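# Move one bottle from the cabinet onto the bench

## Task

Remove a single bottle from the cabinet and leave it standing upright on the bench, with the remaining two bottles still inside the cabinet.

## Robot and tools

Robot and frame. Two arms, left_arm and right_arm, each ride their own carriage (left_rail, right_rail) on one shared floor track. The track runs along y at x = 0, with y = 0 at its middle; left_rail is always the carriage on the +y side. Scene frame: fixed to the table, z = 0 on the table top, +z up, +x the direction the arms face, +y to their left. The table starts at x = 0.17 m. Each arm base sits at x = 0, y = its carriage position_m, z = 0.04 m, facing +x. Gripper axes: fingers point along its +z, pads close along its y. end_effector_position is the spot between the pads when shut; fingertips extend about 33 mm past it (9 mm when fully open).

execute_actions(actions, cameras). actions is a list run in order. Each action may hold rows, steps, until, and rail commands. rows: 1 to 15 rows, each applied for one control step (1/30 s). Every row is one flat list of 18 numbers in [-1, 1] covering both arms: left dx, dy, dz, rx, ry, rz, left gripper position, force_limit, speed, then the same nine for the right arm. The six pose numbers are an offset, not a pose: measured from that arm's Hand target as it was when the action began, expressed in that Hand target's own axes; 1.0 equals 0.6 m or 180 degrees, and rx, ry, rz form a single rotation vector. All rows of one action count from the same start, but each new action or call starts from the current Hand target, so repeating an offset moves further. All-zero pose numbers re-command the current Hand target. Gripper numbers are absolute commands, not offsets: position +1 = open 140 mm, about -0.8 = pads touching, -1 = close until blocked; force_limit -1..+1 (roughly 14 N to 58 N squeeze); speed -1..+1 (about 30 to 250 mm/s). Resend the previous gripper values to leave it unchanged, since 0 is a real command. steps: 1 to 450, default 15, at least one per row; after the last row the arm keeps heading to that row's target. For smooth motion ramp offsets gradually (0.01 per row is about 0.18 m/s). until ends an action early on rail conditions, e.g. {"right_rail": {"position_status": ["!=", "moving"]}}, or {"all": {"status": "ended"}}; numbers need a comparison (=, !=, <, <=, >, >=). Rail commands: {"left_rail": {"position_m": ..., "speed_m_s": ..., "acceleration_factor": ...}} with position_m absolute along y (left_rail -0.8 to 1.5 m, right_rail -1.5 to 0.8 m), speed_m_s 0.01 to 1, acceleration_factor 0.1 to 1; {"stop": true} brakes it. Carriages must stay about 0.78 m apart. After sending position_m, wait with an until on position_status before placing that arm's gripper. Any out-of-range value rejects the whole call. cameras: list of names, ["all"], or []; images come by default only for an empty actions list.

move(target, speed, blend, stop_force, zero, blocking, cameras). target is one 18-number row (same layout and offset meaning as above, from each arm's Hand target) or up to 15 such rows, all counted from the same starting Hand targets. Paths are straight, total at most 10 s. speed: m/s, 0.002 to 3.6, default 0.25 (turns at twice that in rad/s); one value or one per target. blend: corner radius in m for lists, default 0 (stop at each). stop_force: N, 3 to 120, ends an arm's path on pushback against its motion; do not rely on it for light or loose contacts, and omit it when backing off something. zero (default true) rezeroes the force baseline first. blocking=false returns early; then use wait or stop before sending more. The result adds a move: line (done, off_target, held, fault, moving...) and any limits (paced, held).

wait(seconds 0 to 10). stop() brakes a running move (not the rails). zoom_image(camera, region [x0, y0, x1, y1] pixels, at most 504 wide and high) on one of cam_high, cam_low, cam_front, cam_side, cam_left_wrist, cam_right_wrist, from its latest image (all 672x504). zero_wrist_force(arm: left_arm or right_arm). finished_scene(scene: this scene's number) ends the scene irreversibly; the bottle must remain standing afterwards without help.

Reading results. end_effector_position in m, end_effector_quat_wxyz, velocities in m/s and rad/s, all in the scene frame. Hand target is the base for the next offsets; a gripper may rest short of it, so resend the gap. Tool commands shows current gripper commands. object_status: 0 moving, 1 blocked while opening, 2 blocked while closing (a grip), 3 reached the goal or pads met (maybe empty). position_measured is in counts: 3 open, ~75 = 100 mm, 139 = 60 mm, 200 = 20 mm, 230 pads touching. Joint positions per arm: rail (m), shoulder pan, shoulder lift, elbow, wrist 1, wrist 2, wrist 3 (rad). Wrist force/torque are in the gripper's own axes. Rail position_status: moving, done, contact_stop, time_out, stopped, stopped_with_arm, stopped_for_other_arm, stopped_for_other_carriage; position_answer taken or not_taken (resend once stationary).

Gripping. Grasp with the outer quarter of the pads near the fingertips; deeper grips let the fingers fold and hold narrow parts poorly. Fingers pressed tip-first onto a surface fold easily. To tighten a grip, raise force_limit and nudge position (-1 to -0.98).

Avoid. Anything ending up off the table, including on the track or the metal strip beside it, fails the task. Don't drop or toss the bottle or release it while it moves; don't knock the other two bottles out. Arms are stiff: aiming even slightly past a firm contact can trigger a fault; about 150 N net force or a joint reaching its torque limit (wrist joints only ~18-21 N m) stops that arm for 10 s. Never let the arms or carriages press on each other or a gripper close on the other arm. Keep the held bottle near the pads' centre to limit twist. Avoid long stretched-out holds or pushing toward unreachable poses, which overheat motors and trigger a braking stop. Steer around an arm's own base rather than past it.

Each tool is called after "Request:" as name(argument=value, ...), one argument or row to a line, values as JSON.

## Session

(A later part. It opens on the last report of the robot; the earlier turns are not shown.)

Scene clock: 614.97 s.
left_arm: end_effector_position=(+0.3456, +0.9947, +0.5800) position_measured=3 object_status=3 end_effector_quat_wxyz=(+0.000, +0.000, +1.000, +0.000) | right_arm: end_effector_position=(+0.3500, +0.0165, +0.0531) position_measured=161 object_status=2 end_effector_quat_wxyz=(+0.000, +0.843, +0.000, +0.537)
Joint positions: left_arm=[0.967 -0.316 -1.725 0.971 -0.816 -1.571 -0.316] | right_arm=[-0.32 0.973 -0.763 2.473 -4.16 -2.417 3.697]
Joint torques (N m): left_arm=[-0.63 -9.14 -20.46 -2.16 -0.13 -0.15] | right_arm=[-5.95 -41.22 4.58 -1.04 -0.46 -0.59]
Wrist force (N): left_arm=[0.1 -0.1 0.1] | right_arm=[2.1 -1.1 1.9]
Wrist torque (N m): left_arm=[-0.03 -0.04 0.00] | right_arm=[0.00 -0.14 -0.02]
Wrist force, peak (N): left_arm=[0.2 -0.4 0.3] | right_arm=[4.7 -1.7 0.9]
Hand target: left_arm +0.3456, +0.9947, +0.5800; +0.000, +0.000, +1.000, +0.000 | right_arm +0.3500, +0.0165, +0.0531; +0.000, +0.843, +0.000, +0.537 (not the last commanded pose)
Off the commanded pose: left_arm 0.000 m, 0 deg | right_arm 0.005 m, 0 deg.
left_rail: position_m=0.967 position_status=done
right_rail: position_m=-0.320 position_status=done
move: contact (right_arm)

Request:
move(
  target=[0,0,0,0,0,0,1,1,1,0.0453,0,-0.0211,0,0,0,-1,-0.6,-1],
  speed=0.08,
)

Request:
execute_actions(
  actions=[
    {"right_rail":{"position_m":-0.65,"acceleration_factor":0.4},"steps":200,"until":{"right_rail":{"position_status":["!=","moving"]}}},
  ],
)

Request:
move(
  target=[0,0,0,0,0,0,1,1,1,-0.0393,0,0.0183,0,0,0,-1,-0.6,-1],
  speed=0.04,
)

Request:
move(
  target=[0,0,0,0,0,0,1,1,1,-0.0121,0,0.0056,0,0,0,-1,-0.6,-1],
  speed=0.005,
  stop_force=3,
  cameras=["cam_high","cam_right_wrist"],
)

Scene clock: 650.30 s.
left_arm: end_effector_position=(+0.3456, +0.9947, +0.5800) position_measured=3 object_status=3 end_effector_quat_wxyz=(+0.000, +0.000, +1.000, +0.000) | right_arm: end_effector_position=(+0.3500, +0.0164, +0.0831) position_measured=161 object_status=2 end_effector_quat_wxyz=(+0.000, +0.843, +0.000, +0.537)
Joint positions: left_arm=[0.967 -0.316 -1.725 0.971 -0.816 -1.571 -0.316] | right_arm=[-0.32 0.973 -0.878 2.496 -4.068 -2.417 3.697]
Joint torques (N m): left_arm=[-0.58 -9.07 -20.24 -2.2 -0.22 -0.07] | right_arm=[7.87 -42.12 2.15 -1.66 -3.02 1.39]
Wrist force (N): left_arm=[0.1 -0.1 0.2] | right_arm=[-2.1 -0.4 3.6]
Wrist torque (N m): left_arm=[-0.02 -0.03 0.00] | right_arm=[-0.05 0.04 -0.14]
Wrist force, peak (N): left_arm=[0.2 -0.2 0.4] | right_arm=[-3.0 -0.5 4.3]
Hand target: left_arm +0.3456, +0.9947, +0.5800; +0.000, +0.000, +1.000, +0.000 | right_arm +0.3500, +0.0165, +0.0831; +0.000, +0.843, +0.000, +0.537
Off the commanded pose: left_arm 0.000 m, 0 deg | right_arm 0.000 m, 0 deg.
left_rail: position_m=0.967 position_status=done
right_rail: position_m=-0.320 position_status=done
move: done

Scene clock: 653.07 s.
left_arm: end_effector_position=(+0.3456, +0.9947, +0.5800) position_measured=3 object_status=3 end_effector_quat_wxyz=(+0.000, +0.000, +1.000, +0.000) | right_arm: end_effector_position=(+0.3500, -0.3135, +0.0831) position_measured=161 object_status=2 end_effector_quat_wxyz=(+0.000, +0.843, +0.000, +0.537)
Joint positions: left_arm=[0.967 -0.316 -1.725 0.971 -0.816 -1.571 -0.316] | right_arm=[-0.65 0.973 -0.878 2.496 -4.068 -2.417 3.697]
Joint torques (N m): left_arm=[-0.82 -8.58 -20.9 -2.14 -0.23 -0.05] | right_arm=[7.71 -39.46 -7.33 -2.51 -2.44 1.31]
Wrist force (N): left_arm=[0.1 -0.1 0.2] | right_arm=[-1.6 -0.7 3.8]
Wrist torque (N m): left_arm=[-0.02 -0.03 0.00] | right_arm=[-0.11 -0.05 -0.14]
Wrist force, peak (N): left_arm=[0.2 0.1 0.5] | right_arm=[-2.1 -0.3 4.1]
Hand target: left_arm +0.3456, +0.9947, +0.5800; +0.000, +0.000, +1.000, +0.000 | right_arm +0.3500, -0.3135, +0.0831; +0.000, +0.843, +0.000, +0.537
Tool commands: left_gripper/position=+1.0 left_gripper/force_limit=+1.0 left_gripper/speed=+1.0 right_gripper/position=-1.0 right_gripper/force_limit=-0.6 right_gripper/speed=-1.0
Off the commanded pose: left_arm 0.000 m, 0 deg | right_arm 0.000 m, 0 deg.
left_rail: position_m=0.967 position_status=done
right_rail: position_m=-0.650 position_status=done

Scene clock: 654.17 s.
left_arm: end_effector_position=(+0.3456, +0.9947, +0.5800) position_measured=3 object_status=3 end_effector_quat_wxyz=(+0.000, +0.000, +1.000, +0.000) | right_arm: end_effector_position=(+0.3500, -0.3135, +0.0572) position_measured=161 object_status=2 end_effector_quat_wxyz=(+0.000, +0.843, +0.000, +0.537)
Joint positions: left_arm=[0.967 -0.316 -1.725 0.971 -0.816 -1.571 -0.316] | right_arm=[-0.65 0.973 -0.778 2.477 -4.148 -2.418 3.697]
Joint torques (N m): left_arm=[-0.43 -8.73 -20.58 -2.11 -0.21 -0.13] | right_arm=[1.7 -21.03 -7.94 -5.98 -1.08 -0.95]
Wrist force (N): left_arm=[0.0 -0.1 0.2] | right_arm=[-1.6 -0.6 3.8]
Wrist torque (N m): left_arm=[-0.02 0.00 0.00] | right_arm=[-0.09 -0.07 -0.13]
Wrist force, peak (N): left_arm=[0.2 -0.2 0.4] | right_arm=[-2.3 -0.7 4.0]
Hand target: left_arm +0.3456, +0.9947, +0.5800; +0.000, +0.000, +1.000, +0.000 | right_arm +0.3500, -0.3135, +0.0571; +0.000, +0.843, +0.000, +0.537
Off the commanded pose: left_arm 0.000 m, 0 deg | right_arm 0.000 m, 0 deg.
left_rail: position_m=0.967 position_status=done
right_rail: position_m=-0.650 position_status=done
move: done

Scene clock: 656.00 s.
left_arm: end_effector_position=(+0.3456, +0.9947, +0.5800) position_measured=3 object_status=3 end_effector_quat_wxyz=(+0.000, +0.000, +1.000, +0.000) | right_arm: end_effector_position=(+0.3500, -0.3135, +0.0533) position_measured=161 object_status=2 end_effector_quat_wxyz=(+0.000, +0.843, +0.000, +0.537)
Joint positions: left_arm=[0.967 -0.316 -1.725 0.971 -0.816 -1.571 -0.316] | right_arm=[-0.65 0.973 -0.764 2.473 -4.159 -2.417 3.697]
Joint torques (N m): left_arm=[-0.54 -9.03 -20.75 -2.16 -0.28 -0.1] | right_arm=[-5.91 -42.74 4.8 -1.49 -0.48 -0.76]
Wrist force (N): left_arm=[0.2 -0.1 0.1] | right_arm=[1.2 -0.2 1.8]
Wrist torque (N m): left_arm=[-0.02 -0.04 0.00] | right_arm=[-0.06 -0.11 -0.08]
Wrist force, peak (N): left_arm=[0.2 -0.3 0.4] | right_arm=[4.8 -0.2 -0.4]
Hand target: left_arm +0.3456, +0.9947, +0.5800; +0.000, +0.000, +1.000, +0.000 | right_arm +0.3500, -0.3135, +0.0533; +0.000, +0.843, +0.000, +0.537 (not the last commanded pose)
Off the commanded pose: left_arm 0.000 m, 0 deg | right_arm 0.004 m, 0 deg.
left_rail: position_m=0.967 position_status=done
right_rail: position_m=-0.650 position_status=done
move: contact (right_arm)
Images, in order (width x height): cam_high 672x504, cam_right_wrist 672x504.

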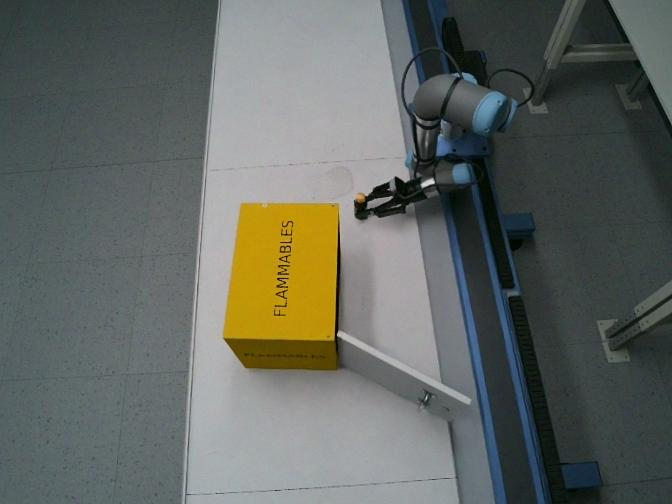

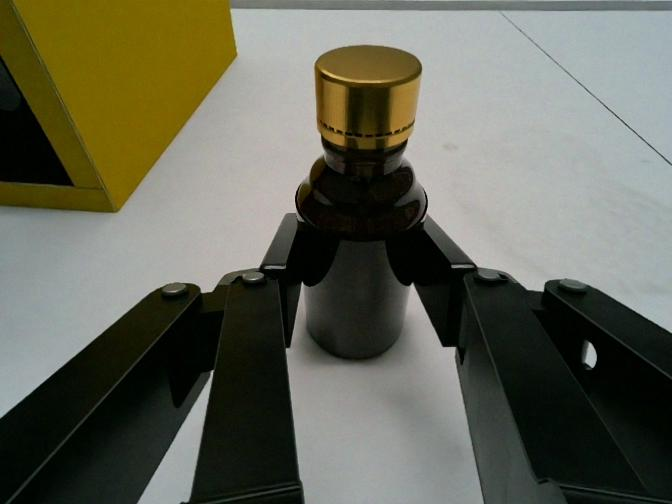

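Request:
execute_actions(
  actions=[
    {"rows":[[0,0,0,0,0,0,1,1,1,0,0,0,0,0,0,0.3,-0.6,-1]],"steps":55},
  ],
  cameras=["cam_right_wrist"],
)

Request:
move(
  target=[0,0,0,0,0,0,1,1,1,0.2417,0,-0.1127,0,0,0,0.3,-0.6,-1],
  speed=0.12,
)

Request:
execute_actions(
  actions=[
    {"left_rail":{"position_m":0.55},"rows":[[0,0,0,0,0,0,-1,-1,0.5,0,0,0,0,0,0,0.3,-0.6,-1]],"steps":200,"until":{"left_rail":{"position_status":["!=","moving"]}}},
  ],
  cameras=["cam_high","cam_right_wrist","cam_left_wrist"],
)

Scene clock: 723.50 s.
left_arm: end_effector_position=(+0.3456, +0.9947, +0.5800) position_measured=3 object_status=3 end_effector_quat_wxyz=(+0.000, +0.000, +1.000, +0.000) | right_arm: end_effector_position=(+0.3500, -0.3135, +0.0533) position_measured=91 object_status=3 end_effector_quat_wxyz=(+0.000, +0.843, +0.000, +0.537)
Joint positions: left_arm=[0.967 -0.316 -1.725 0.971 -0.816 -1.571 -0.316] | right_arm=[-0.65 0.973 -0.764 2.473 -4.159 -2.417 3.697]
Joint torques (N m): left_arm=[-0.55 -7.99 -20.8 -2.15 -0.32 -0.12] | right_arm=[-5.18 -41.8 4.78 -5.22 -0.31 -0.86]
Wrist force (N): left_arm=[0.2 -0.2 0.1] | right_arm=[1.3 -0.6 2.7]
Wrist torque (N m): left_arm=[-0.03 -0.05 0.00] | right_arm=[-0.10 -0.14 -0.13]
Wrist force, peak (N): left_arm=[0.2 -0.3 0.4] | right_arm=[1.3 -0.9 2.8]
Hand target: left_arm +0.3456, +0.9947, +0.5800; +0.000, +0.000, +1.000, +0.000 | right_arm +0.3500, -0.3135, +0.0533; +0.000, +0.843, +0.000, +0.537
Off the commanded pose: left_arm 0.000 m, 0 deg | right_arm 0.000 m, 0 deg.
left_rail: position_m=0.967 position_status=done
right_rail: position_m=-0.650 position_status=done
Images, in order (width x height): cam_right_wrist 672x504.

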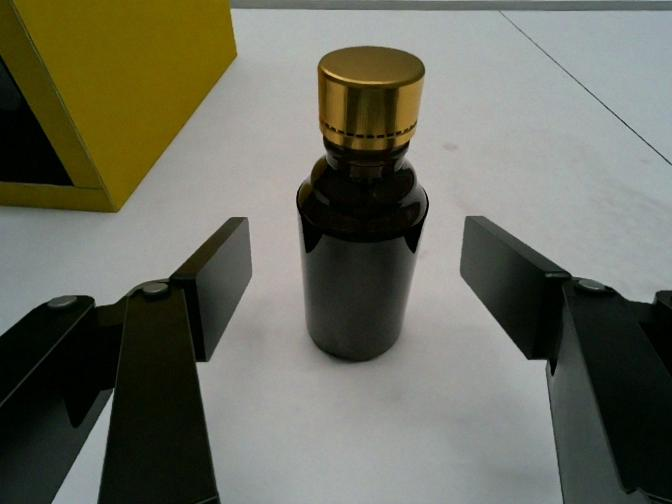

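Scene clock: 725.50 s.
left_arm: end_effector_position=(+0.3456, +0.9947, +0.5800) position_measured=3 object_status=3 end_effector_quat_wxyz=(+0.000, +0.000, +1.000, +0.000) | right_arm: end_effector_position=(+0.3500, -0.3135, +0.2133) position_measured=91 object_status=3 end_effector_quat_wxyz=(+0.000, +0.843, +0.000, +0.537)
Joint positions: left_arm=[0.967 -0.316 -1.725 0.971 -0.816 -1.571 -0.316] | right_arm=[-0.65 0.973 -1.382 2.496 -3.564 -2.417 3.697]
Joint torques (N m): left_arm=[-0.86 -7.78 -21.02 -2.01 -0.25 -0.15] | right_arm=[8.06 -30.71 -21.84 -0.93 0.49 1.36]
Wrist force (N): left_arm=[-0.1 -0.3 0.3] | right_arm=[0.8 -0.6 2.5]
Wrist torque (N m): left_arm=[-0.06 0.02 0.00] | right_arm=[-0.11 -0.05 -0.13]
Wrist force, peak (N): left_arm=[0.3 -0.1 0.5] | right_arm=[1.5 -1.7 3.4]
Hand target: left_arm +0.3456, +0.9947, +0.5800; +0.000, +0.000, +1.000, +0.000 | right_arm +0.3500, -0.3135, +0.2133; +0.000, +0.843, +0.000, +0.537
Off the commanded pose: left_arm 0.000 m, 0 deg | right_arm 0.000 m, 0 deg.
left_rail: position_m=0.967 position_status=done
right_rail: position_m=-0.650 position_status=done
move: done

Scene clock: 727.57 s.
left_arm: end_effector_position=(+0.3456, +0.5773, +0.5800) position_measured=235 object_status=3 end_effector_quat_wxyz=(+0.000, +0.000, +1.000, +0.000) | right_arm: end_effector_position=(+0.3500, -0.3135, +0.2133) position_measured=91 object_status=3 end_effector_quat_wxyz=(+0.000, +0.843, +0.000, +0.537)
Joint positions: left_arm=[0.55 -0.316 -1.725 0.971 -0.816 -1.571 -0.316] | right_arm=[-0.65 0.973 -1.382 2.496 -3.563 -2.417 3.697]
Joint torques (N m): left_arm=[-0.62 -7.86 -21.5 -1.97 -0.27 -0.04] | right_arm=[8.52 -29.83 -22.42 -1.19 0.02 1.41]
Wrist force (N): left_arm=[0.2 0.0 0.2] | right_arm=[0.9 -0.6 2.6]
Wrist torque (N m): left_arm=[0.00 -0.06 0.00] | right_arm=[-0.12 -0.06 -0.13]
Wrist force, peak (N): left_arm=[0.0 1.2 0.3] | right_arm=[1.2 -1.0 2.9]
Hand target: left_arm +0.3456, +0.5773, +0.5800; +0.000, +0.000, +1.000, +0.000 | right_arm +0.3500, -0.3135, +0.2133; +0.000, +0.843, +0.000, +0.537
Off the commanded pose: left_arm 0.000 m, 0 deg | right_arm 0.000 m, 0 deg.
left_rail: position_m=0.550 position_status=done
right_rail: position_m=-0.650 position_status=done
Images, in order (width x height): cam_high 672x504, cam_left_wrist 672x504, cam_right_wrist 672x504.

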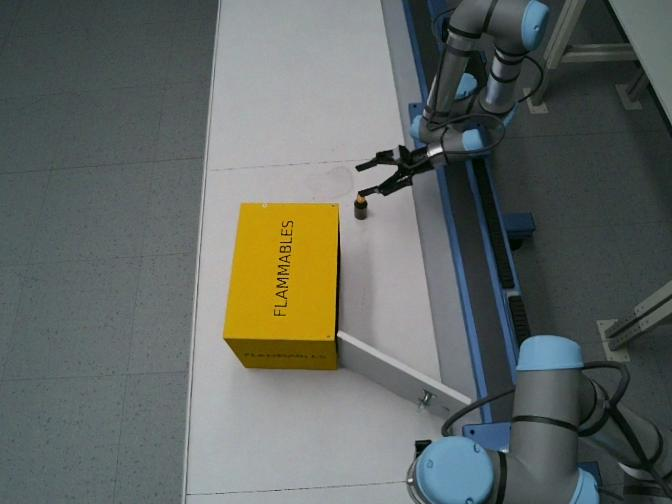

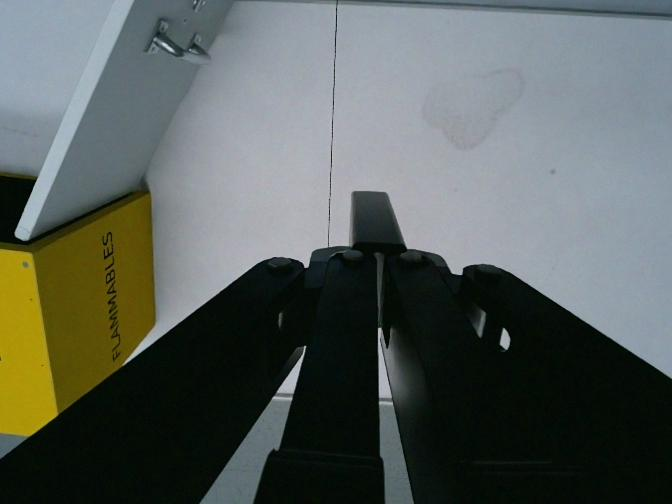

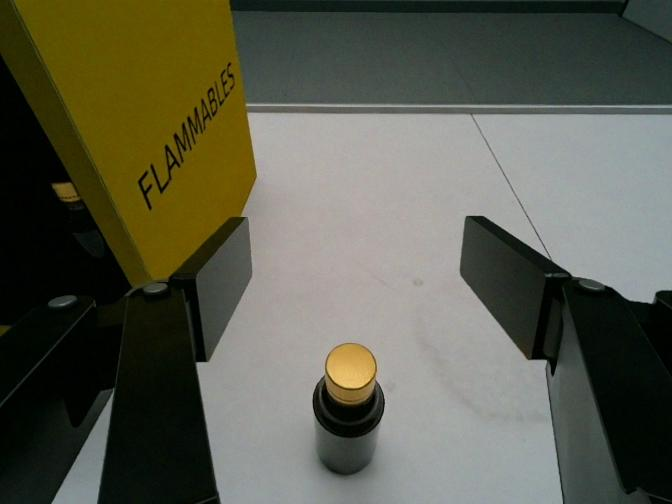

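Request:
move(
  target=[
    [-0.0473,-0.3472,0.2167,0,0,0,-1,-1,0.5,0,0,0,0,0,0,0.3,-0.6,-1],
    [-0.0473,-0.3472,0.4917,0,0,0,-1,-1,0.5,0,0,0,0,0,0,0.3,-0.6,-1],
  ],
  speed=0.25,
  blend=0.01,
  stop_force=20,
)

Request:
move(
  target=[
    [0.072,-0.086,0,0,0,0,-1,-1,0.5,0,0,0,0,0,0,0.3,-0.6,-1],
    [0.1172,-0.2003,0,0,0,0,-1,-1,0.5,0,0,0,0,0,0,0.3,-0.6,-1],
    [0.1097,-0.323,0,0,0,0,-1,-1,0.5,0,0,0,0,0,0,0.3,-0.6,-1],
    [0.0512,-0.4312,0,0,0,0,-1,-1,0.5,0,0,0,0,0,0,0.3,-0.6,-1],
    [-0.0477,-0.5043,0,0,0,0,-1,-1,0.5,0,0,0,0,0,0,0.3,-0.6,-1],
  ],
  speed=0.12,
  blend=0.02,
  stop_force=25,
  cameras=["cam_high","cam_front","cam_side","cam_left_wrist"],
)

Scene clock: 785.43 s.
left_arm: end_effector_position=(+0.3740, +0.3689, +0.2850) position_measured=235 object_status=3 end_effector_quat_wxyz=(+0.000, +0.000, +1.000, +0.000) | right_arm: end_effector_position=(+0.3500, -0.3135, +0.2133) position_measured=91 object_status=3 end_effector_quat_wxyz=(+0.000, +0.843, +0.000, +0.537)
Joint positions: left_arm=[0.55 -0.778 -1.803 1.854 -1.622 -1.571 -0.777] | right_arm=[-0.65 0.973 -1.382 2.496 -3.563 -2.417 3.697]
Joint torques (N m): left_arm=[-4.75 -5.86 -13.32 -5.96 2.23 -1.93] | right_arm=[8.02 -30.16 -21.61 -1.21 -1.08 1.4]
Wrist force (N): left_arm=[0.4 -0.2 0.6] | right_arm=[0.9 -0.7 2.3]
Wrist torque (N m): left_arm=[-0.06 -0.04 0.03] | right_arm=[-0.14 -0.06 -0.13]
Wrist force, peak (N): left_arm=[0.1 0.0 2.8] | right_arm=[1.1 -0.6 3.1]
Hand target: left_arm +0.3740, +0.3689, +0.2850; +0.000, +0.000, +1.000, +0.000 | right_arm +0.3500, -0.3135, +0.2133; +0.000, +0.843, +0.000, +0.537
Off the commanded pose: left_arm 0.000 m, 0 deg | right_arm 0.000 m, 0 deg.
left_rail: position_m=0.550 position_status=done
right_rail: position_m=-0.650 position_status=done
move: done

Scene clock: 789.57 s.
left_arm: end_effector_position=(+0.4026, +0.0663, +0.2850) position_measured=235 object_status=3 end_effector_quat_wxyz=(+0.000, +0.000, +1.000, +0.000) | right_arm: end_effector_position=(+0.3500, -0.3135, +0.2133) position_measured=91 object_status=3 end_effector_quat_wxyz=(+0.000, +0.843, +0.000, +0.537)
Joint positions: left_arm=[0.55 -1.09 -1.276 1.31 -1.604 -1.571 -1.09] | right_arm=[-0.65 0.973 -1.382 2.496 -3.563 -2.417 3.697]
Joint torques (N m): left_arm=[6.48 -26.81 -35.99 -1.33 -1.92 2.06] | right_arm=[8.48 -29.86 -21.05 -1.24 -1.79 1.27]
Wrist force (N): left_arm=[4.2 3.0 0.5] | right_arm=[0.9 -0.8 2.8]
Wrist torque (N m): left_arm=[-0.09 -0.08 -0.09] | right_arm=[-0.15 -0.07 -0.13]
Wrist force, peak (N): left_arm=[-7.9 13.4 -1.3] | right_arm=[1.1 -0.9 2.9]
Hand target: left_arm +0.4026, +0.0663, +0.2850; +0.000, +0.000, +1.000, +0.000 | right_arm +0.3500, -0.3135, +0.2133; +0.000, +0.843, +0.000, +0.537
Off the commanded pose: left_arm 0.000 m, 0 deg | right_arm 0.000 m, 0 deg.
left_rail: position_m=0.550 position_status=done
right_rail: position_m=-0.650 position_status=done
move: done
Images, in order (width x height): cam_high 672x504, cam_front 672x504, cam_side 672x504, cam_left_wrist 672x504.

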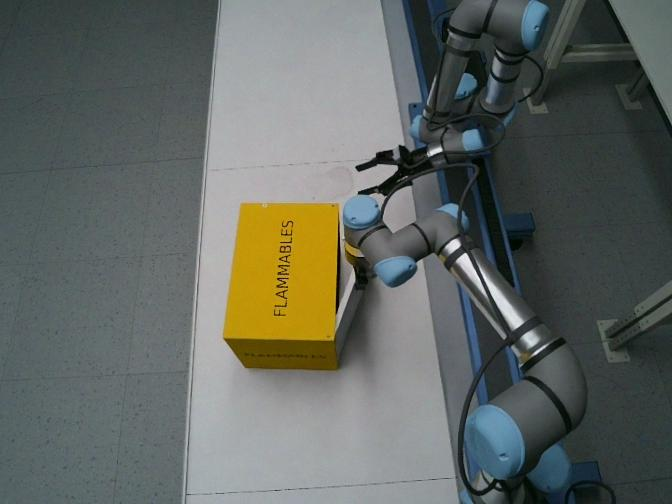

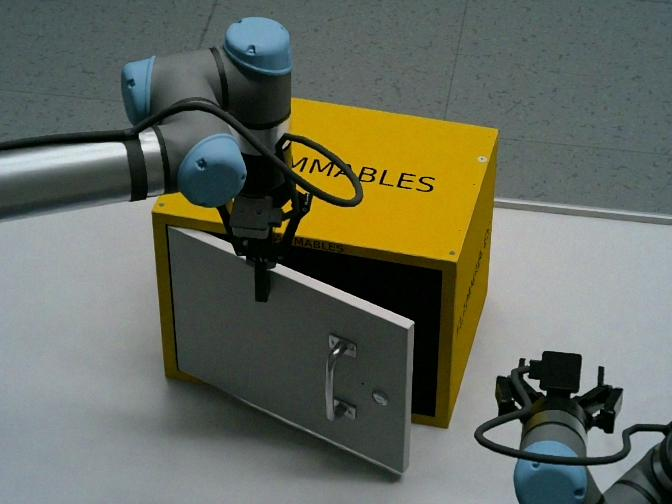

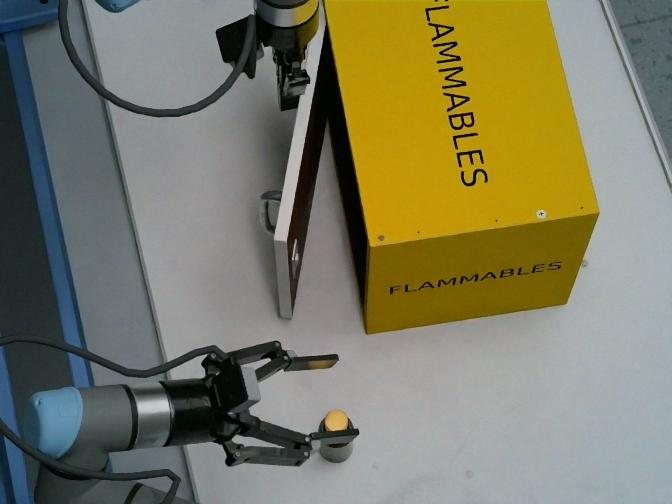

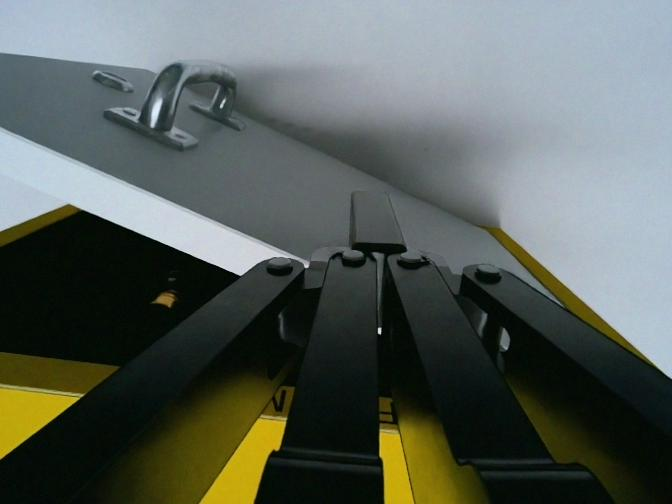

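Request:
move(
  target="[-0.0858,-0.0235,0,0,0,0,-1,-1,0.5,0,0,0,0,0,0,0.3,-0.6,-1],[-0.134,-0.0285,0,0,0,0,-1,-1,0.5,0,0,0,0,0,0,0.3,-0.6,-1]]",
  speed=0.04,
  blend=0.01,
  stop_force=18,
  cameras=["cam_high","cam_front","cam_side","cam_left_wrist"],
)


Request:
move(
  target=[
    [-0.0858,-0.0235,0,0,0,0,-1,-1,0.5,0,0,0,0,0,0,0.3,-0.6,-1],
    [-0.134,-0.0285,0,0,0,0,-1,-1,0.5,0,0,0,0,0,0,0.3,-0.6,-1],
  ],
  speed=0.04,
  blend=0.01,
  stop_force=18,
  cameras=["cam_high","cam_front","cam_side","cam_left_wrist"],
)

Scene clock: 808.67 s.
left_arm: end_effector_position=(+0.4512, +0.0534, +0.2850) position_measured=235 object_status=3 end_effector_quat_wxyz=(+0.000, +0.000, +1.000, +0.000) | right_arm: end_effector_position=(+0.3500, -0.3135, +0.2133) position_measured=91 object_status=3 end_effector_quat_wxyz=(+0.000, +0.843, +0.000, +0.537)
Joint positions: left_arm=[0.55 -1.033 -1.171 1.165 -1.566 -1.571 -1.033] | right_arm=[-0.65 0.973 -1.382 2.496 -3.563 -2.417 3.697]
Joint torques (N m): left_arm=[-3.5 -59.75 -13.78 -5.93 -1.83 -1.97] | right_arm=[7.79 -30.04 -21.14 -1.29 -1.95 1.36]
Wrist force (N): left_arm=[0.5 -0.8 -0.1] | right_arm=[1.2 -0.7 2.5]
Wrist torque (N m): left_arm=[-0.14 -0.05 -0.05] | right_arm=[-0.14 -0.13 -0.13]
Wrist force, peak (N): left_arm=[27.7 5.9 -5.0] | right_arm=[0.6 -0.6 3.1]
Hand target: left_arm +0.4511, +0.0534, +0.2850; +0.000, +0.000, +1.000, +0.000 (not the last commanded pose) | right_arm +0.3500, -0.3135, +0.2133; +0.000, +0.843, +0.000, +0.537
Off the commanded pose: left_arm 0.032 m, 0 deg | right_arm 0.000 m, 0 deg.
left_rail: position_m=0.550 position_status=done
right_rail: position_m=-0.650 position_status=done
move: contact (left_arm); path passed 0 of 2 targets
Images, in order (width x height): cam_high 672x504, cam_front 672x504, cam_side 672x504, cam_left_wrist 672x504.

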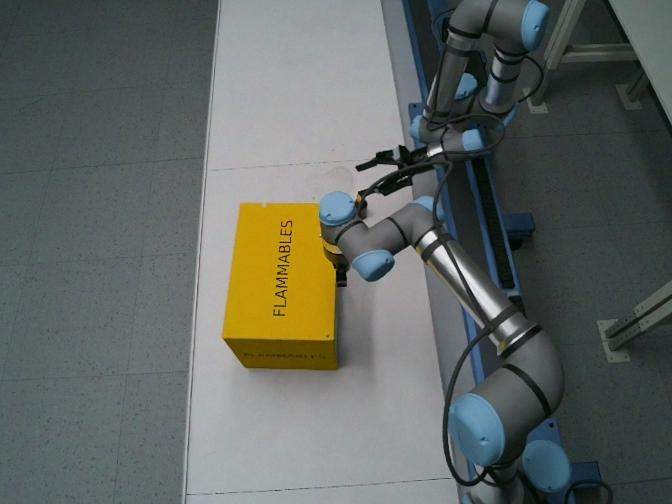

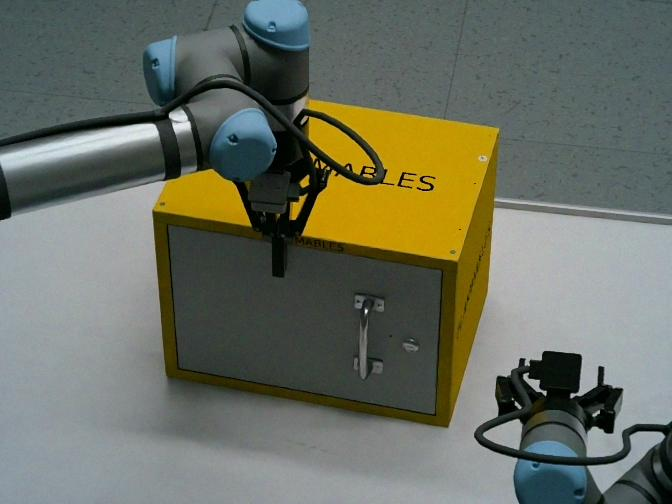

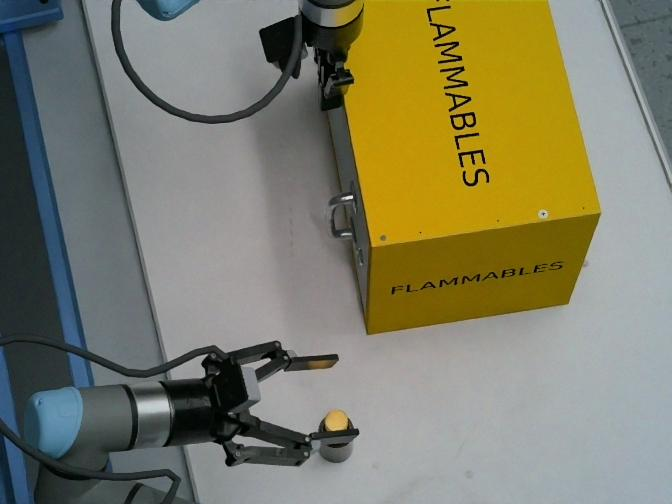

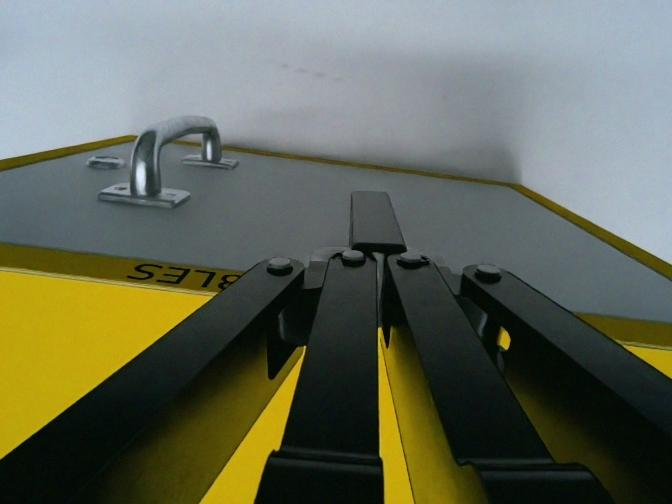

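Request:
move(
  target=[
    [0.1,0,0,0,0,0,-1,-1,0.5,0,0,0,0,0,0,0.3,-0.6,-1],
    [0.15,0.05,-0.1,0,0,0,-1,-1,0.5,0,0,0,0,0,0,0.3,-0.6,-1],
  ],
  speed=0.15,
  blend=0.02,
  cameras=["cam_side","cam_front"],
)

Scene clock: 818.57 s.
left_arm: end_effector_position=(+0.3612, +0.0833, +0.3449) position_measured=235 object_status=3 end_effector_quat_wxyz=(+0.000, +0.000, +1.000, +0.000) | right_arm: end_effector_position=(+0.3500, -0.3135, +0.2133) position_measured=91 object_status=3 end_effector_quat_wxyz=(+0.000, +0.843, +0.000, +0.537)
Joint positions: left_arm=[0.55 -1.14 -1.37 1.276 -1.477 -1.571 -1.14] | right_arm=[-0.65 0.973 -1.382 2.496 -3.563 -2.417 3.697]
Joint torques (N m): left_arm=[-7.12 -48.2 -34.05 -0.04 2.25 -2.27] | right_arm=[7.17 -30.62 -21.11 -1.3 -2.01 1.43]
Wrist force (N): left_arm=[0.9 -0.6 -0.2] | right_arm=[0.8 -0.6 2.7]
Wrist torque (N m): left_arm=[-0.12 -0.16 0.08] | right_arm=[-0.13 -0.05 -0.13]
Wrist force, peak (N): left_arm=[-3.1 1.9 -0.1] | right_arm=[1.1 -0.9 2.9]
Hand target: left_arm +0.3611, +0.0834, +0.3449; +0.000, +0.000, +1.000, +0.000 | right_arm +0.3500, -0.3135, +0.2133; +0.000, +0.843, +0.000, +0.537
Off the commanded pose: left_arm 0.000 m, 0 deg | right_arm 0.000 m, 0 deg.
left_rail: position_m=0.550 position_status=done
right_rail: position_m=-0.650 position_status=done
move: done
Images, in order (width x height): cam_front 672x504, cam_side 672x504.

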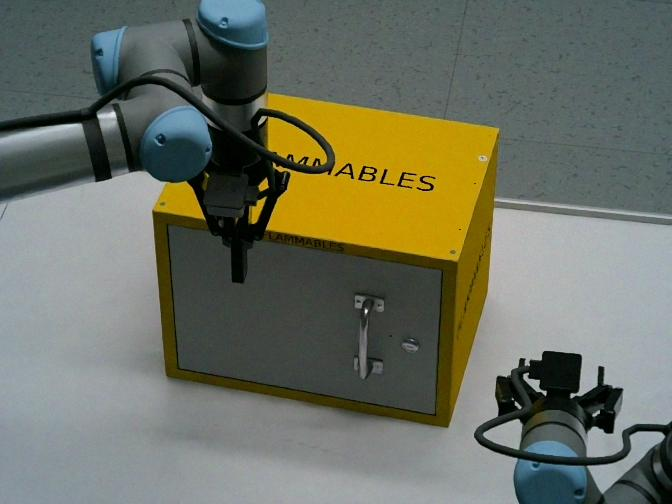

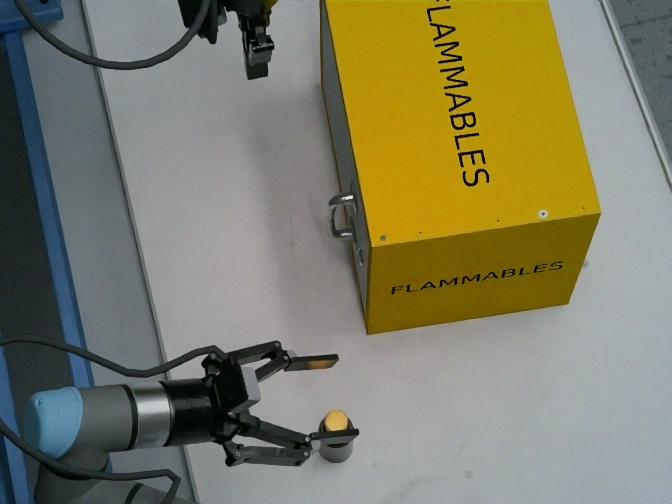

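Request:
finished_scene(
  scene=1,
)

The scene is finished: the task was done.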